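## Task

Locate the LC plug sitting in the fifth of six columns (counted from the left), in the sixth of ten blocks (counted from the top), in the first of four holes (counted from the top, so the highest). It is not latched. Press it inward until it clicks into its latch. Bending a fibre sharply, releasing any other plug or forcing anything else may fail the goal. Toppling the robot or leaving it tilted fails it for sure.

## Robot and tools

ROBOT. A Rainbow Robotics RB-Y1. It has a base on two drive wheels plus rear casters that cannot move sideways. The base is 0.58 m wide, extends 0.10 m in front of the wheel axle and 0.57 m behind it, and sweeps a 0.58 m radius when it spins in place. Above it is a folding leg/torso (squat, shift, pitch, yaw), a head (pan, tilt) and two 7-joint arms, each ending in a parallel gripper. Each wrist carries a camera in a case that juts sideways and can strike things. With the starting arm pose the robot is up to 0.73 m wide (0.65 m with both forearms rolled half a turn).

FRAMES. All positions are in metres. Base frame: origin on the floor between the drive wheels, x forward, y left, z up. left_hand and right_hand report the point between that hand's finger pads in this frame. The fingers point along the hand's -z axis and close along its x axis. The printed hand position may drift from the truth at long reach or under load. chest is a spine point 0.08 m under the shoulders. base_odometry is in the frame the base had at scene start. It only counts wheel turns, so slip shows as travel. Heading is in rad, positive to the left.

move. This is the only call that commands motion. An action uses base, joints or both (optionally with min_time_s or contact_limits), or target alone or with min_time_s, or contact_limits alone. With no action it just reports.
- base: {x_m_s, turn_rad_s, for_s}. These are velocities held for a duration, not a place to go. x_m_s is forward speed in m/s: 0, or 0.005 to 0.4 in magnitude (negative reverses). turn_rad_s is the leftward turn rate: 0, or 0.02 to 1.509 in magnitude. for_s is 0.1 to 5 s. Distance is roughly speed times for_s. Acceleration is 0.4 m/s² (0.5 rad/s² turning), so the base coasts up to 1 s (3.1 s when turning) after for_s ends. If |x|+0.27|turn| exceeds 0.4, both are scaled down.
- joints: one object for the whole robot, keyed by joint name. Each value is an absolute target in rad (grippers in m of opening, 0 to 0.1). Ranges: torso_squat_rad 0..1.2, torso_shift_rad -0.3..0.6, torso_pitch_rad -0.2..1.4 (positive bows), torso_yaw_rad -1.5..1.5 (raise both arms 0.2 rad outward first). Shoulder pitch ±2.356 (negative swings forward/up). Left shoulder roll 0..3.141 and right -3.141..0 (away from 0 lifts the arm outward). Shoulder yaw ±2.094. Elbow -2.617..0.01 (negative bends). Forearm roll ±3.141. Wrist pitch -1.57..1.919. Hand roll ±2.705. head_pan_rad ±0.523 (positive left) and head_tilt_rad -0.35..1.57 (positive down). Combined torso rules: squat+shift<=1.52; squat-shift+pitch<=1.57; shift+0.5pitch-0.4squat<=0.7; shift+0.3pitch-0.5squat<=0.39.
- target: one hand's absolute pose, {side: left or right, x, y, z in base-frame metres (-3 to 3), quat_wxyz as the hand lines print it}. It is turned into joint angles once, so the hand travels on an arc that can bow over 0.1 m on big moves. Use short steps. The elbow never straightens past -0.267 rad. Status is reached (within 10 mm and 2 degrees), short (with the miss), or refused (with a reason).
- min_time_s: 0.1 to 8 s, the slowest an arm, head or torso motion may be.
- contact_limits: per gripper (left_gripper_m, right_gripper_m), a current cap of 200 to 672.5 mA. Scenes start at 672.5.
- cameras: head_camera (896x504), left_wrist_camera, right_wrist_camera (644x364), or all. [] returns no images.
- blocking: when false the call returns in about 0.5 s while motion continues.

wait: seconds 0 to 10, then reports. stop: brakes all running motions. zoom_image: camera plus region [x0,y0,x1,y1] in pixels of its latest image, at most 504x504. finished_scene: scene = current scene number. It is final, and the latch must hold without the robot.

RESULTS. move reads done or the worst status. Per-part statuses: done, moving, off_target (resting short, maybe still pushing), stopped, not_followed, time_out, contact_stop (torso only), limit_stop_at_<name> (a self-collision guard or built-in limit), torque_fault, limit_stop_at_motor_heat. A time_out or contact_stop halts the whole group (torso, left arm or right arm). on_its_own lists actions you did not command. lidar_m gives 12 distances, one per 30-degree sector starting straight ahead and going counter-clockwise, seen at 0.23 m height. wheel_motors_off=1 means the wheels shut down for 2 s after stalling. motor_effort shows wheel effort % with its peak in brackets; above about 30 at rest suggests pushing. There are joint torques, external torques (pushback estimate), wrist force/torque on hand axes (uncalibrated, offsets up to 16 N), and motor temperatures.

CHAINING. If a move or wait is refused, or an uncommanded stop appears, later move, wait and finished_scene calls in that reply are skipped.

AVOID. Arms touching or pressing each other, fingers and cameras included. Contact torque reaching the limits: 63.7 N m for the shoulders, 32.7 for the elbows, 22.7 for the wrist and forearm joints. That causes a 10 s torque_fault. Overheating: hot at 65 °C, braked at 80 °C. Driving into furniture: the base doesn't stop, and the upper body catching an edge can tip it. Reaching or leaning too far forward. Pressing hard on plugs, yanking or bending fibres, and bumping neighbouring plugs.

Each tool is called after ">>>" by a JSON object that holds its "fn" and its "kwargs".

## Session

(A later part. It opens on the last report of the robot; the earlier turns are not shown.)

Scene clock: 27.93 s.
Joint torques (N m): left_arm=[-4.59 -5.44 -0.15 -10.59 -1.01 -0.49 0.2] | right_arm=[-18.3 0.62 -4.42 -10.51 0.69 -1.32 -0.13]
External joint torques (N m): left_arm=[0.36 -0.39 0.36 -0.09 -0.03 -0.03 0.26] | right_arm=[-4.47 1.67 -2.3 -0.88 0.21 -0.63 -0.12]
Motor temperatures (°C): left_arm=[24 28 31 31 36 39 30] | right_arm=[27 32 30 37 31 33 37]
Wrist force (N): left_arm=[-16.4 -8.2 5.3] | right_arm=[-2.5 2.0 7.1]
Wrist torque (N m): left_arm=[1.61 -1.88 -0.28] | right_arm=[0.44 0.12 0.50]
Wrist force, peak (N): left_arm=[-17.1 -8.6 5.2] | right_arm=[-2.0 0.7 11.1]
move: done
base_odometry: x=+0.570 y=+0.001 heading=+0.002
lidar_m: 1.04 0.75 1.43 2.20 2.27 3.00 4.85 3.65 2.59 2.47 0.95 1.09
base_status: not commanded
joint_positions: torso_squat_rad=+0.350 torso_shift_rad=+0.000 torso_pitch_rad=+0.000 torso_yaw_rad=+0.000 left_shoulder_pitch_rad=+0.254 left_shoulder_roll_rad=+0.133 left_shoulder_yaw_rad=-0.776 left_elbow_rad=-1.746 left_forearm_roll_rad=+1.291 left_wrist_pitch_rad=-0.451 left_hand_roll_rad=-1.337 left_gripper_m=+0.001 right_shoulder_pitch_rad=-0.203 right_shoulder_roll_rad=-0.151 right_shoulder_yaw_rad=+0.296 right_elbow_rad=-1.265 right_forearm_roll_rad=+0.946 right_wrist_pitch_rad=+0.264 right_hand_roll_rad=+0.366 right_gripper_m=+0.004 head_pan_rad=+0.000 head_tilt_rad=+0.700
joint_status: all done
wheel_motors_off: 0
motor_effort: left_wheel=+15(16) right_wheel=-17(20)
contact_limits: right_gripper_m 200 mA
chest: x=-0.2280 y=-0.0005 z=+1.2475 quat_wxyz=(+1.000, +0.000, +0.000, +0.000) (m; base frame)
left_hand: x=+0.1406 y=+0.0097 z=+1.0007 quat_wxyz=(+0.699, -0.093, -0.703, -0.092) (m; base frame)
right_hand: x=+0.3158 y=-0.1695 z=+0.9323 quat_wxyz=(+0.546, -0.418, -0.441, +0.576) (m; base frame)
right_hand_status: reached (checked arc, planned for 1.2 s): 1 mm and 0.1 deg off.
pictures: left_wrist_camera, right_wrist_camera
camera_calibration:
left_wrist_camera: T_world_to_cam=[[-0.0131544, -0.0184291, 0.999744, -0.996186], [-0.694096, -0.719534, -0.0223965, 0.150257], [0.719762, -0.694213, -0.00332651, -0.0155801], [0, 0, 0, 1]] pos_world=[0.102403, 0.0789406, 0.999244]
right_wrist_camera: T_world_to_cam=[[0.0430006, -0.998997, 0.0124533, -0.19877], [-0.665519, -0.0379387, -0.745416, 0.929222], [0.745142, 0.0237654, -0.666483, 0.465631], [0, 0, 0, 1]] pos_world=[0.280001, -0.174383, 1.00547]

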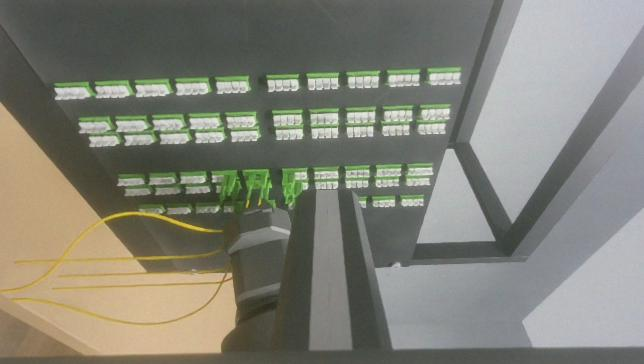

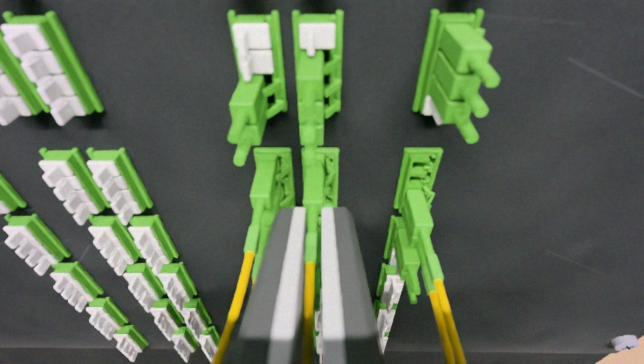

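>>> {"fn": "move", "kwargs": {"target": {"side":"right","x":0.3195,"y":-0.1692,"z":0.9327,"quat_wxyz":[0.5461,-0.4190,-0.4415,0.5755]}, "min_time_s": 1.2, "cameras": ["right_wrist_camera","left_wrist_camera"]}}

>>> {"fn": "zoom_image", "kwargs": {"camera": "right_wrist_camera", "region": [270, 130, 370, 230]}}

>>> {"fn": "zoom_image", "kwargs": {"camera": "left_wrist_camera", "region": [220, 150, 320, 250]}}

Scene clock: 30.03 s.
Joint torques (N m): left_arm=[-4.8 -5.56 -0.02 -10.31 -0.91 -0.58 0.12] | right_arm=[-18.98 0.41 -4.96 -10.39 0.65 -1.15 -0.04]
External joint torques (N m): left_arm=[0.15 -0.51 0.49 0.19 0.07 -0.11 0.17] | right_arm=[-4.97 1.45 -2.91 -0.76 0.18 -0.48 -0.03]
Motor temperatures (°C): left_arm=[24 27 31 31 36 39 30] | right_arm=[27 32 30 37 31 33 37]
Wrist force (N): left_arm=[-16.6 -8.8 5.3] | right_arm=[-2.4 3.6 11.1]
Wrist torque (N m): left_arm=[1.68 -1.87 -0.31] | right_arm=[0.44 0.12 0.51]
Wrist force, peak (N): left_arm=[-17.0 -8.4 5.4] | right_arm=[-2.5 2.3 11.6]
move: done
base_odometry: x=+0.570 y=+0.001 heading=+0.002
lidar_m: 1.04 0.75 1.43 2.20 2.25 3.00 4.85 3.64 2.59 2.47 0.95 1.09
base_status: not commanded
joint_positions: torso_squat_rad=+0.350 torso_shift_rad=+0.000 torso_pitch_rad=+0.000 torso_yaw_rad=+0.000 left_shoulder_pitch_rad=+0.254 left_shoulder_roll_rad=+0.133 left_shoulder_yaw_rad=-0.776 left_elbow_rad=-1.746 left_forearm_roll_rad=+1.291 left_wrist_pitch_rad=-0.451 left_hand_roll_rad=-1.337 left_gripper_m=+0.001 right_shoulder_pitch_rad=-0.214 right_shoulder_roll_rad=-0.145 right_shoulder_yaw_rad=+0.287 right_elbow_rad=-1.247 right_forearm_roll_rad=+0.957 right_wrist_pitch_rad=+0.257 right_hand_roll_rad=+0.359 right_gripper_m=+0.004 head_pan_rad=+0.000 head_tilt_rad=+0.700
joint_status: all done
wheel_motors_off: 0
motor_effort: left_wheel=+15(16) right_wheel=-18(20)
contact_limits: right_gripper_m 200 mA
chest: x=-0.2280 y=-0.0005 z=+1.2475 quat_wxyz=(+1.000, +0.000, +0.000, +0.000) (m; base frame)
left_hand: x=+0.1406 y=+0.0097 z=+1.0007 quat_wxyz=(+0.699, -0.093, -0.703, -0.092) (m; base frame)
right_hand: x=+0.3189 y=-0.1693 z=+0.9321 quat_wxyz=(+0.546, -0.418, -0.441, +0.576) (m; base frame)
right_hand_status: reached (checked arc, planned for 1.2 s): 1 mm and 0.1 deg off.
pictures: left_wrist_camera, right_wrist_camera
camera_calibration:
left_wrist_camera: T_world_to_cam=[[-0.0131544, -0.0184291, 0.999744, -0.996187], [-0.694096, -0.719534, -0.0223965, 0.150188], [0.719762, -0.694213, -0.00332651, -0.0155082], [0, 0, 0, 1]] pos_world=[0.102303, 0.0789406, 0.999244]
right_wrist_camera: T_world_to_cam=[[0.0426299, -0.999011, 0.0126641, -0.198806], [-0.665164, -0.0378374, -0.745738, 0.931317], [0.74548, 0.0233671, -0.666119, 0.462727], [0, 0, 0, 1]] pos_world=[0.283, -0.174183, 1.00527]

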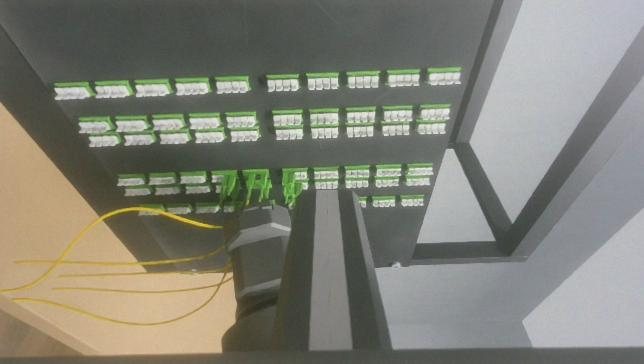

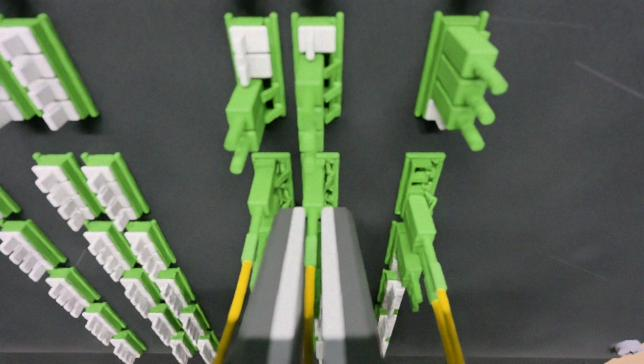

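Scaled by 5.040 from the camera's 644x364 image, which has a finer 828x468 frame.

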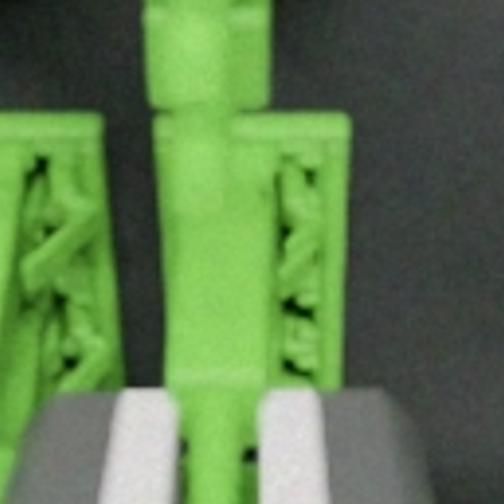

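Scaled by 5.040 from the camera's 644x364 image, which has a finer 828x468 frame.

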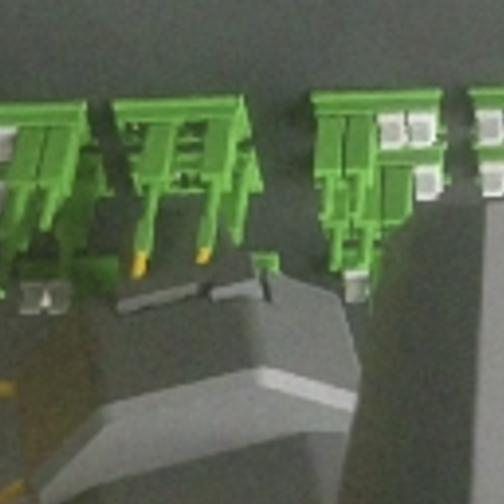

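>>> {"fn": "move", "kwargs": {"target": {"side":"right","x":0.3222,"y":-0.1690,"z":0.9327,"quat_wxyz":[0.5461,-0.4190,-0.4415,0.5755]}, "min_time_s": 1.2, "cameras": ["right_wrist_camera","left_wrist_camera"]}}

>>> {"fn": "zoom_image", "kwargs": {"camera": "right_wrist_camera", "region": [270, 130, 370, 230]}}

Scene clock: 34.03 s.
Joint torques (N m): left_arm=[-4.71 -5.06 0.02 -10.38 -1.09 -0.57 0.09] | right_arm=[-19.84 0.74 -4.88 -10.93 0.54 -1.4 -0.18]
External joint torques (N m): left_arm=[0.24 -0.01 0.53 0.12 -0.11 -0.1 0.14] | right_arm=[-5.66 1.8 -2.88 -1.3 0.07 -0.74 -0.18]
Motor temperatures (°C): left_arm=[24 27 31 31 36 39 30] | right_arm=[27 32 30 37 31 33 37]
Wrist force (N): left_arm=[-16.5 -8.8 5.2] | right_arm=[-2.4 2.4 13.0]
Wrist torque (N m): left_arm=[1.69 -1.87 -0.29] | right_arm=[0.47 0.12 0.51]
Wrist force, peak (N): left_arm=[-16.8 -8.8 5.6] | right_arm=[-2.3 2.8 13.9]
move: done
base_odometry: x=+0.570 y=+0.001 heading=+0.002
lidar_m: 1.03 0.76 1.43 2.20 2.26 3.00 4.84 3.64 2.60 2.46 0.96 1.10
base_status: not commanded
joint_positions: torso_squat_rad=+0.350 torso_shift_rad=+0.000 torso_pitch_rad=+0.000 torso_yaw_rad=+0.000 left_shoulder_pitch_rad=+0.254 left_shoulder_roll_rad=+0.133 left_shoulder_yaw_rad=-0.776 left_elbow_rad=-1.746 left_forearm_roll_rad=+1.291 left_wrist_pitch_rad=-0.451 left_hand_roll_rad=-1.337 left_gripper_m=+0.001 right_shoulder_pitch_rad=-0.224 right_shoulder_roll_rad=-0.140 right_shoulder_yaw_rad=+0.280 right_elbow_rad=-1.232 right_forearm_roll_rad=+0.965 right_wrist_pitch_rad=+0.251 right_hand_roll_rad=+0.354 right_gripper_m=+0.005 head_pan_rad=+0.000 head_tilt_rad=+0.700
joint_status: all done
wheel_motors_off: 0
motor_effort: left_wheel=+16(16) right_wheel=-18(21)
contact_limits: right_gripper_m 200 mA
chest: x=-0.2280 y=-0.0005 z=+1.2475 quat_wxyz=(+1.000, +0.000, +0.000, +0.000) (m; base frame)
left_hand: x=+0.1406 y=+0.0097 z=+1.0007 quat_wxyz=(+0.699, -0.093, -0.703, -0.092) (m; base frame)
right_hand: x=+0.3215 y=-0.1691 z=+0.9319 quat_wxyz=(+0.546, -0.419, -0.441, +0.576) (m; base frame)
right_hand_status: reached (checked arc, planned for 1.2 s): 1 mm and 0.1 deg off.
pictures: left_wrist_camera, right_wrist_camera
camera_calibration:
left_wrist_camera: T_world_to_cam=[[-0.0131557, -0.0184272, 0.999744, -0.996287], [-0.694147, -0.719484, -0.0223958, 0.150191], [0.719713, -0.694264, -0.00332586, -0.0154992], [0, 0, 0, 1]] pos_world=[0.102303, 0.0789409, 0.999344]
right_wrist_camera: T_world_to_cam=[[0.0424891, -0.999017, 0.0126566, -0.198673], [-0.665172, -0.0377381, -0.745736, 0.933063], [0.74548, 0.0232668, -0.666121, 0.460628], [0, 0, 0, 1]] pos_world=[0.2857, -0.173983, 1.00517]

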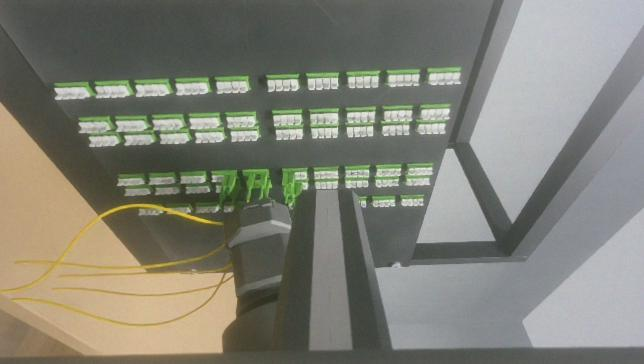

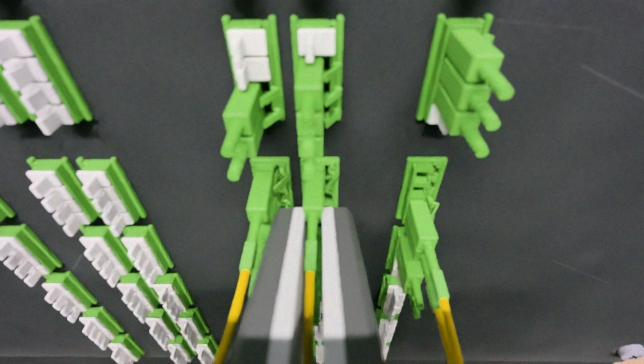

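Scaled by 5.040 from the camera's 644x364 image, which has a finer 828x468 frame.

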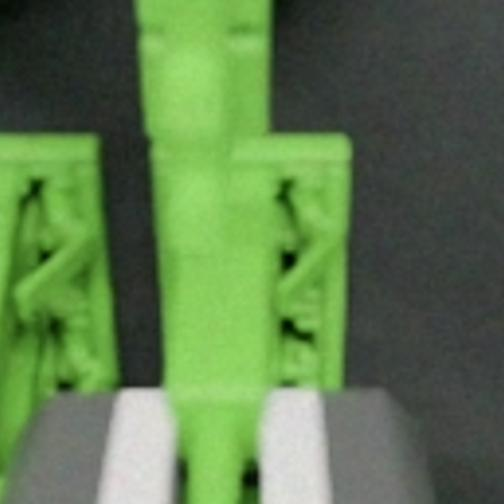

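>>> {"fn": "move", "kwargs": {"target": {"side":"right","x":0.3237,"y":-0.1689,"z":0.9327,"quat_wxyz":[0.5461,-0.4190,-0.4415,0.5755]}, "min_time_s": 1.2, "cameras": []}}

>>> {"fn": "move", "kwargs": {"target": {"side":"right","x":0.30,"y":-0.1701,"z":0.933,"quat_wxyz":[0.5461,-0.4190,-0.4415,0.5755]}, "min_time_s": 1.5, "cameras": ["right_wrist_camera","left_wrist_camera"]}}

>>> {"fn": "zoom_image", "kwargs": {"camera": "right_wrist_camera", "region": [230, 100, 360, 230]}}

>>> {"fn": "move", "kwargs": {"target": {"side":"right","x":0.17,"y":-0.178,"z":0.96,"quat_wxyz":[0.5461,-0.4190,-0.4415,0.5755]}, "min_time_s": 2.5, "cameras": ["right_wrist_camera","left_wrist_camera"]}}

>>> {"fn": "zoom_image", "kwargs": {"camera": "left_wrist_camera", "region": [220, 150, 320, 250]}}

Scene clock: 36.43 s.
Joint torques (N m): left_arm=[-4.94 -5.36 -0.14 -10.47 -0.95 -0.57 0.01] | right_arm=[-21.34 0.07 -4.87 -10.89 0.68 -1.33 -0.49]
External joint torques (N m): left_arm=[0.01 -0.31 0.38 0.02 0.02 -0.1 0.06] | right_arm=[-7.07 1.13 -2.89 -1.26 0.22 -0.67 -0.49]
Motor temperatures (°C): left_arm=[24 27 31 31 36 39 30] | right_arm=[27 32 30 37 31 33 37]
Wrist force (N): left_arm=[-16.6 -8.1 5.0] | right_arm=[-2.3 2.6 14.0]
Wrist torque (N m): left_arm=[1.63 -1.88 -0.31] | right_arm=[0.45 0.12 0.50]
Wrist force, peak (N): left_arm=[-17.2 -8.8 5.2] | right_arm=[-2.1 3.0 14.6]
move: done
base_odometry: x=+0.570 y=+0.001 heading=+0.002
lidar_m: 1.04 0.76 1.43 2.20 2.25 3.01 4.85 3.65 2.60 2.46 0.95 1.10
base_status: not commanded
joint_positions: torso_squat_rad=+0.350 torso_shift_rad=+0.000 torso_pitch_rad=+0.000 torso_yaw_rad=+0.000 left_shoulder_pitch_rad=+0.254 left_shoulder_roll_rad=+0.133 left_shoulder_yaw_rad=-0.776 left_elbow_rad=-1.746 left_forearm_roll_rad=+1.291 left_wrist_pitch_rad=-0.451 left_hand_roll_rad=-1.337 left_gripper_m=+0.001 right_shoulder_pitch_rad=-0.230 right_shoulder_roll_rad=-0.137 right_shoulder_yaw_rad=+0.275 right_elbow_rad=-1.223 right_forearm_roll_rad=+0.971 right_wrist_pitch_rad=+0.247 right_hand_roll_rad=+0.351 right_gripper_m=+0.005 head_pan_rad=+0.000 head_tilt_rad=+0.700
joint_status: all done
wheel_motors_off: 0
motor_effort: left_wheel=+16(16) right_wheel=-15(20)
contact_limits: right_gripper_m 200 mA
chest: x=-0.2280 y=-0.0005 z=+1.2475 quat_wxyz=(+1.000, +0.000, +0.000, +0.000) (m; base frame)
left_hand: x=+0.1406 y=+0.0097 z=+1.0007 quat_wxyz=(+0.699, -0.093, -0.703, -0.092) (m; base frame)
right_hand: x=+0.3231 y=-0.1690 z=+0.9319 quat_wxyz=(+0.546, -0.419, -0.441, +0.576) (m; base frame)
right_hand_status: reached (checked arc, planned for 1.2 s): 1 mm and 0.1 deg off.
pictures: none
No camera images: "cameras" was empty.

Scene clock: 38.27 s.
Joint torques (N m): left_arm=[-4.56 -5.6 -0.09 -10.34 -1.11 -0.61 0.13] | right_arm=[-12.89 -1.95 -0.21 -11.79 0.23 -0.52 0.32]
External joint torques (N m): left_arm=[0.39 -0.55 0.42 0.15 -0.13 -0.15 0.18] | right_arm=[-0.06 -1.12 1.91 -2.1 -0.28 0.2 0.32]
Motor temperatures (°C): left_arm=[24 27 31 31 36 39 30] | right_arm=[27 32 30 37 31 33 37]
Wrist force (N): left_arm=[-16.3 -8.4 5.3] | right_arm=[-2.5 0.5 2.7]
Wrist torque (N m): left_arm=[1.65 -1.84 -0.31] | right_arm=[0.41 0.10 0.50]
Wrist force, peak (N): left_arm=[-16.9 -8.4 5.2] | right_arm=[-2.3 4.2 13.7]
move: done
base_odometry: x=+0.570 y=+0.001 heading=+0.002
lidar_m: 1.03 0.75 1.42 2.19 2.26 3.01 4.84 3.65 2.59 2.48 0.95 1.10
base_status: not commanded
joint_positions: torso_squat_rad=+0.350 torso_shift_rad=+0.000 torso_pitch_rad=+0.000 torso_yaw_rad=+0.000 left_shoulder_pitch_rad=+0.254 left_shoulder_roll_rad=+0.133 left_shoulder_yaw_rad=-0.776 left_elbow_rad=-1.746 left_forearm_roll_rad=+1.291 left_wrist_pitch_rad=-0.451 left_hand_roll_rad=-1.337 left_gripper_m=+0.001 right_shoulder_pitch_rad=-0.141 right_shoulder_roll_rad=-0.160 right_shoulder_yaw_rad=+0.313 right_elbow_rad=-1.343 right_forearm_roll_rad=+0.931 right_wrist_pitch_rad=+0.280 right_hand_roll_rad=+0.389 right_gripper_m=+0.004 head_pan_rad=+0.000 head_tilt_rad=+0.700
joint_status: all done
wheel_motors_off: 0
motor_effort: left_wheel=+16(16) right_wheel=-18(21)
contact_limits: right_gripper_m 200 mA
chest: x=-0.2280 y=-0.0005 z=+1.2475 quat_wxyz=(+1.000, +0.000, +0.000, +0.000) (m; base frame)
left_hand: x=+0.1406 y=+0.0097 z=+1.0006 quat_wxyz=(+0.699, -0.093, -0.703, -0.092) (m; base frame)
right_hand: x=+0.3001 y=-0.1700 z=+0.9328 quat_wxyz=(+0.546, -0.419, -0.442, +0.575) (m; base frame)
right_hand_status: reached (checked arc, planned for 1.5 s): 0 mm and 0.1 deg off.
pictures: left_wrist_camera, right_wrist_camera
camera_calibration:
left_wrist_camera: T_world_to_cam=[[-0.0131557, -0.0184272, 0.999744, -0.996186], [-0.694147, -0.719484, -0.0223958, 0.150258], [0.719713, -0.694264, -0.00332586, -0.0155715], [0, 0, 0, 1]] pos_world=[0.102403, 0.0789409, 0.999244]
right_wrist_camera: T_world_to_cam=[[0.0420749, -0.999043, 0.0119125, -0.197811], [-0.662989, -0.0368376, -0.747722, 0.920757], [0.747446, 0.0235625, -0.663905, 0.474523], [0, 0, 0, 1]] pos_world=[0.264094, -0.174884, 1.00586]

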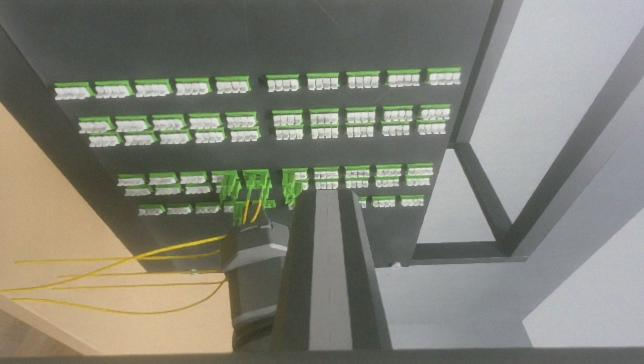

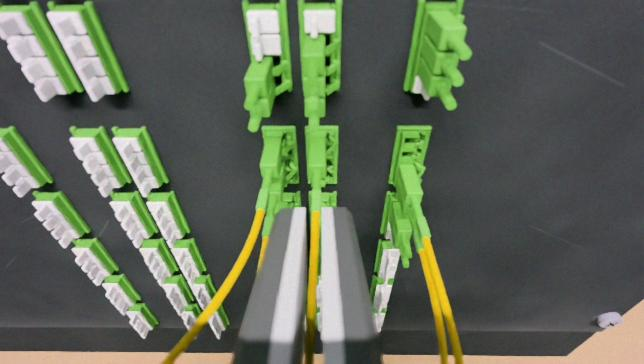

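Scaled by 3.877 from the camera's 644x364 image, which has a finer 828x468 frame.

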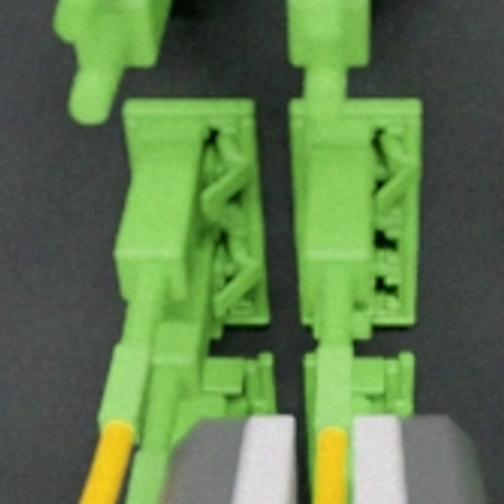

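Scene clock: 41.10 s.
Joint torques (N m): left_arm=[-4.66 -5.41 -0.34 -10.28 -1.01 -0.6 0.05] | right_arm=[-5.2 -1.38 -0.43 -11.86 0.52 -0.79 0.11]
External joint torques (N m): left_arm=[0.29 -0.36 0.18 0.22 -0.04 -0.13 0.1] | right_arm=[-0.39 -0.68 1.3 -1.9 -0.15 0.2 0.12]
Motor temperatures (°C): left_arm=[24 27 31 31 36 39 30] | right_arm=[27 32 30 37 31 33 37]
Wrist force (N): left_arm=[-16.6 -8.1 4.9] | right_arm=[-2.8 0.9 2.1]
Wrist torque (N m): left_arm=[1.59 -1.85 -0.32] | right_arm=[0.39 0.07 0.52]
Wrist force, peak (N): left_arm=[-16.9 -8.8 5.4] | right_arm=[-2.8 0.6 2.8]
move: done
base_odometry: x=+0.570 y=+0.001 heading=+0.002
lidar_m: 1.04 0.76 1.43 2.20 2.26 3.01 4.85 3.65 2.60 2.46 0.95 1.09
base_status: not commanded
joint_positions: torso_squat_rad=+0.350 torso_shift_rad=+0.000 torso_pitch_rad=+0.000 torso_yaw_rad=+0.000 left_shoulder_pitch_rad=+0.254 left_shoulder_roll_rad=+0.133 left_shoulder_yaw_rad=-0.776 left_elbow_rad=-1.746 left_forearm_roll_rad=+1.291 left_wrist_pitch_rad=-0.451 left_hand_roll_rad=-1.337 left_gripper_m=+0.001 right_shoulder_pitch_rad=+0.328 right_shoulder_roll_rad=-0.273 right_shoulder_yaw_rad=+0.432 right_elbow_rad=-1.922 right_forearm_roll_rad=+0.852 right_wrist_pitch_rad=+0.386 right_hand_roll_rad=+0.545 right_gripper_m=+0.004 head_pan_rad=+0.000 head_tilt_rad=+0.700
joint_status: all done
wheel_motors_off: 0
motor_effort: left_wheel=+16(16) right_wheel=-20(22)
contact_limits: right_gripper_m 200 mA
chest: x=-0.2280 y=-0.0005 z=+1.2475 quat_wxyz=(+1.000, +0.000, +0.000, +0.000) (m; base frame)
left_hand: x=+0.1406 y=+0.0097 z=+1.0006 quat_wxyz=(+0.699, -0.093, -0.703, -0.092) (m; base frame)
right_hand: x=+0.1702 y=-0.1780 z=+0.9599 quat_wxyz=(+0.546, -0.419, -0.442, +0.575) (m; base frame)
right_hand_status: reached (checked arc, planned for 2.5 s): 0 mm and 0.0 deg off.
pictures: left_wrist_camera, right_wrist_camera
camera_calibration:
left_wrist_camera: T_world_to_cam=[[-0.0131557, -0.0184272, 0.999744, -0.996186], [-0.694147, -0.719484, -0.0223958, 0.150258], [0.719713, -0.694264, -0.00332586, -0.0155715], [0, 0, 0, 1]] pos_world=[0.102403, 0.0789409, 0.999244]
right_wrist_camera: T_world_to_cam=[[0.0421363, -0.999037, 0.0122396, -0.201005], [-0.663507, -0.0371395, -0.747248, 0.854129], [0.746983, 0.0233652, -0.664433, 0.590368], [0, 0, 0, 1]] pos_world=[0.134195, -0.182884, 1.03297]

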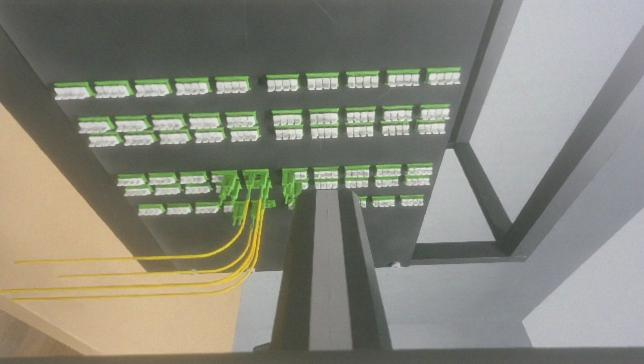

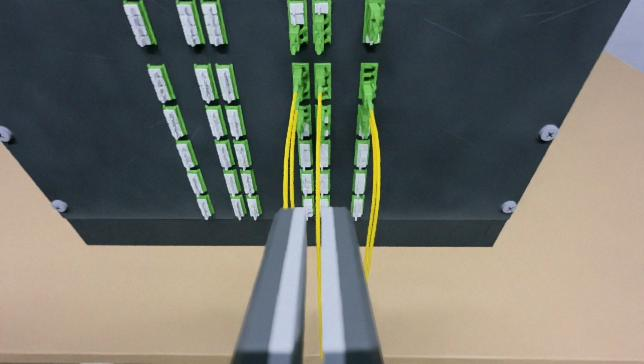

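Scaled by 5.040 from the camera's 644x364 image, which has a finer 828x468 frame.

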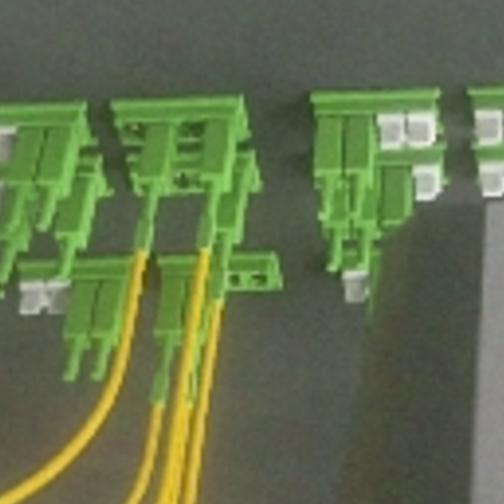

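>>> {"fn": "finished_scene", "kwargs": {"scene": 2}}

The scene is finished: the task was done.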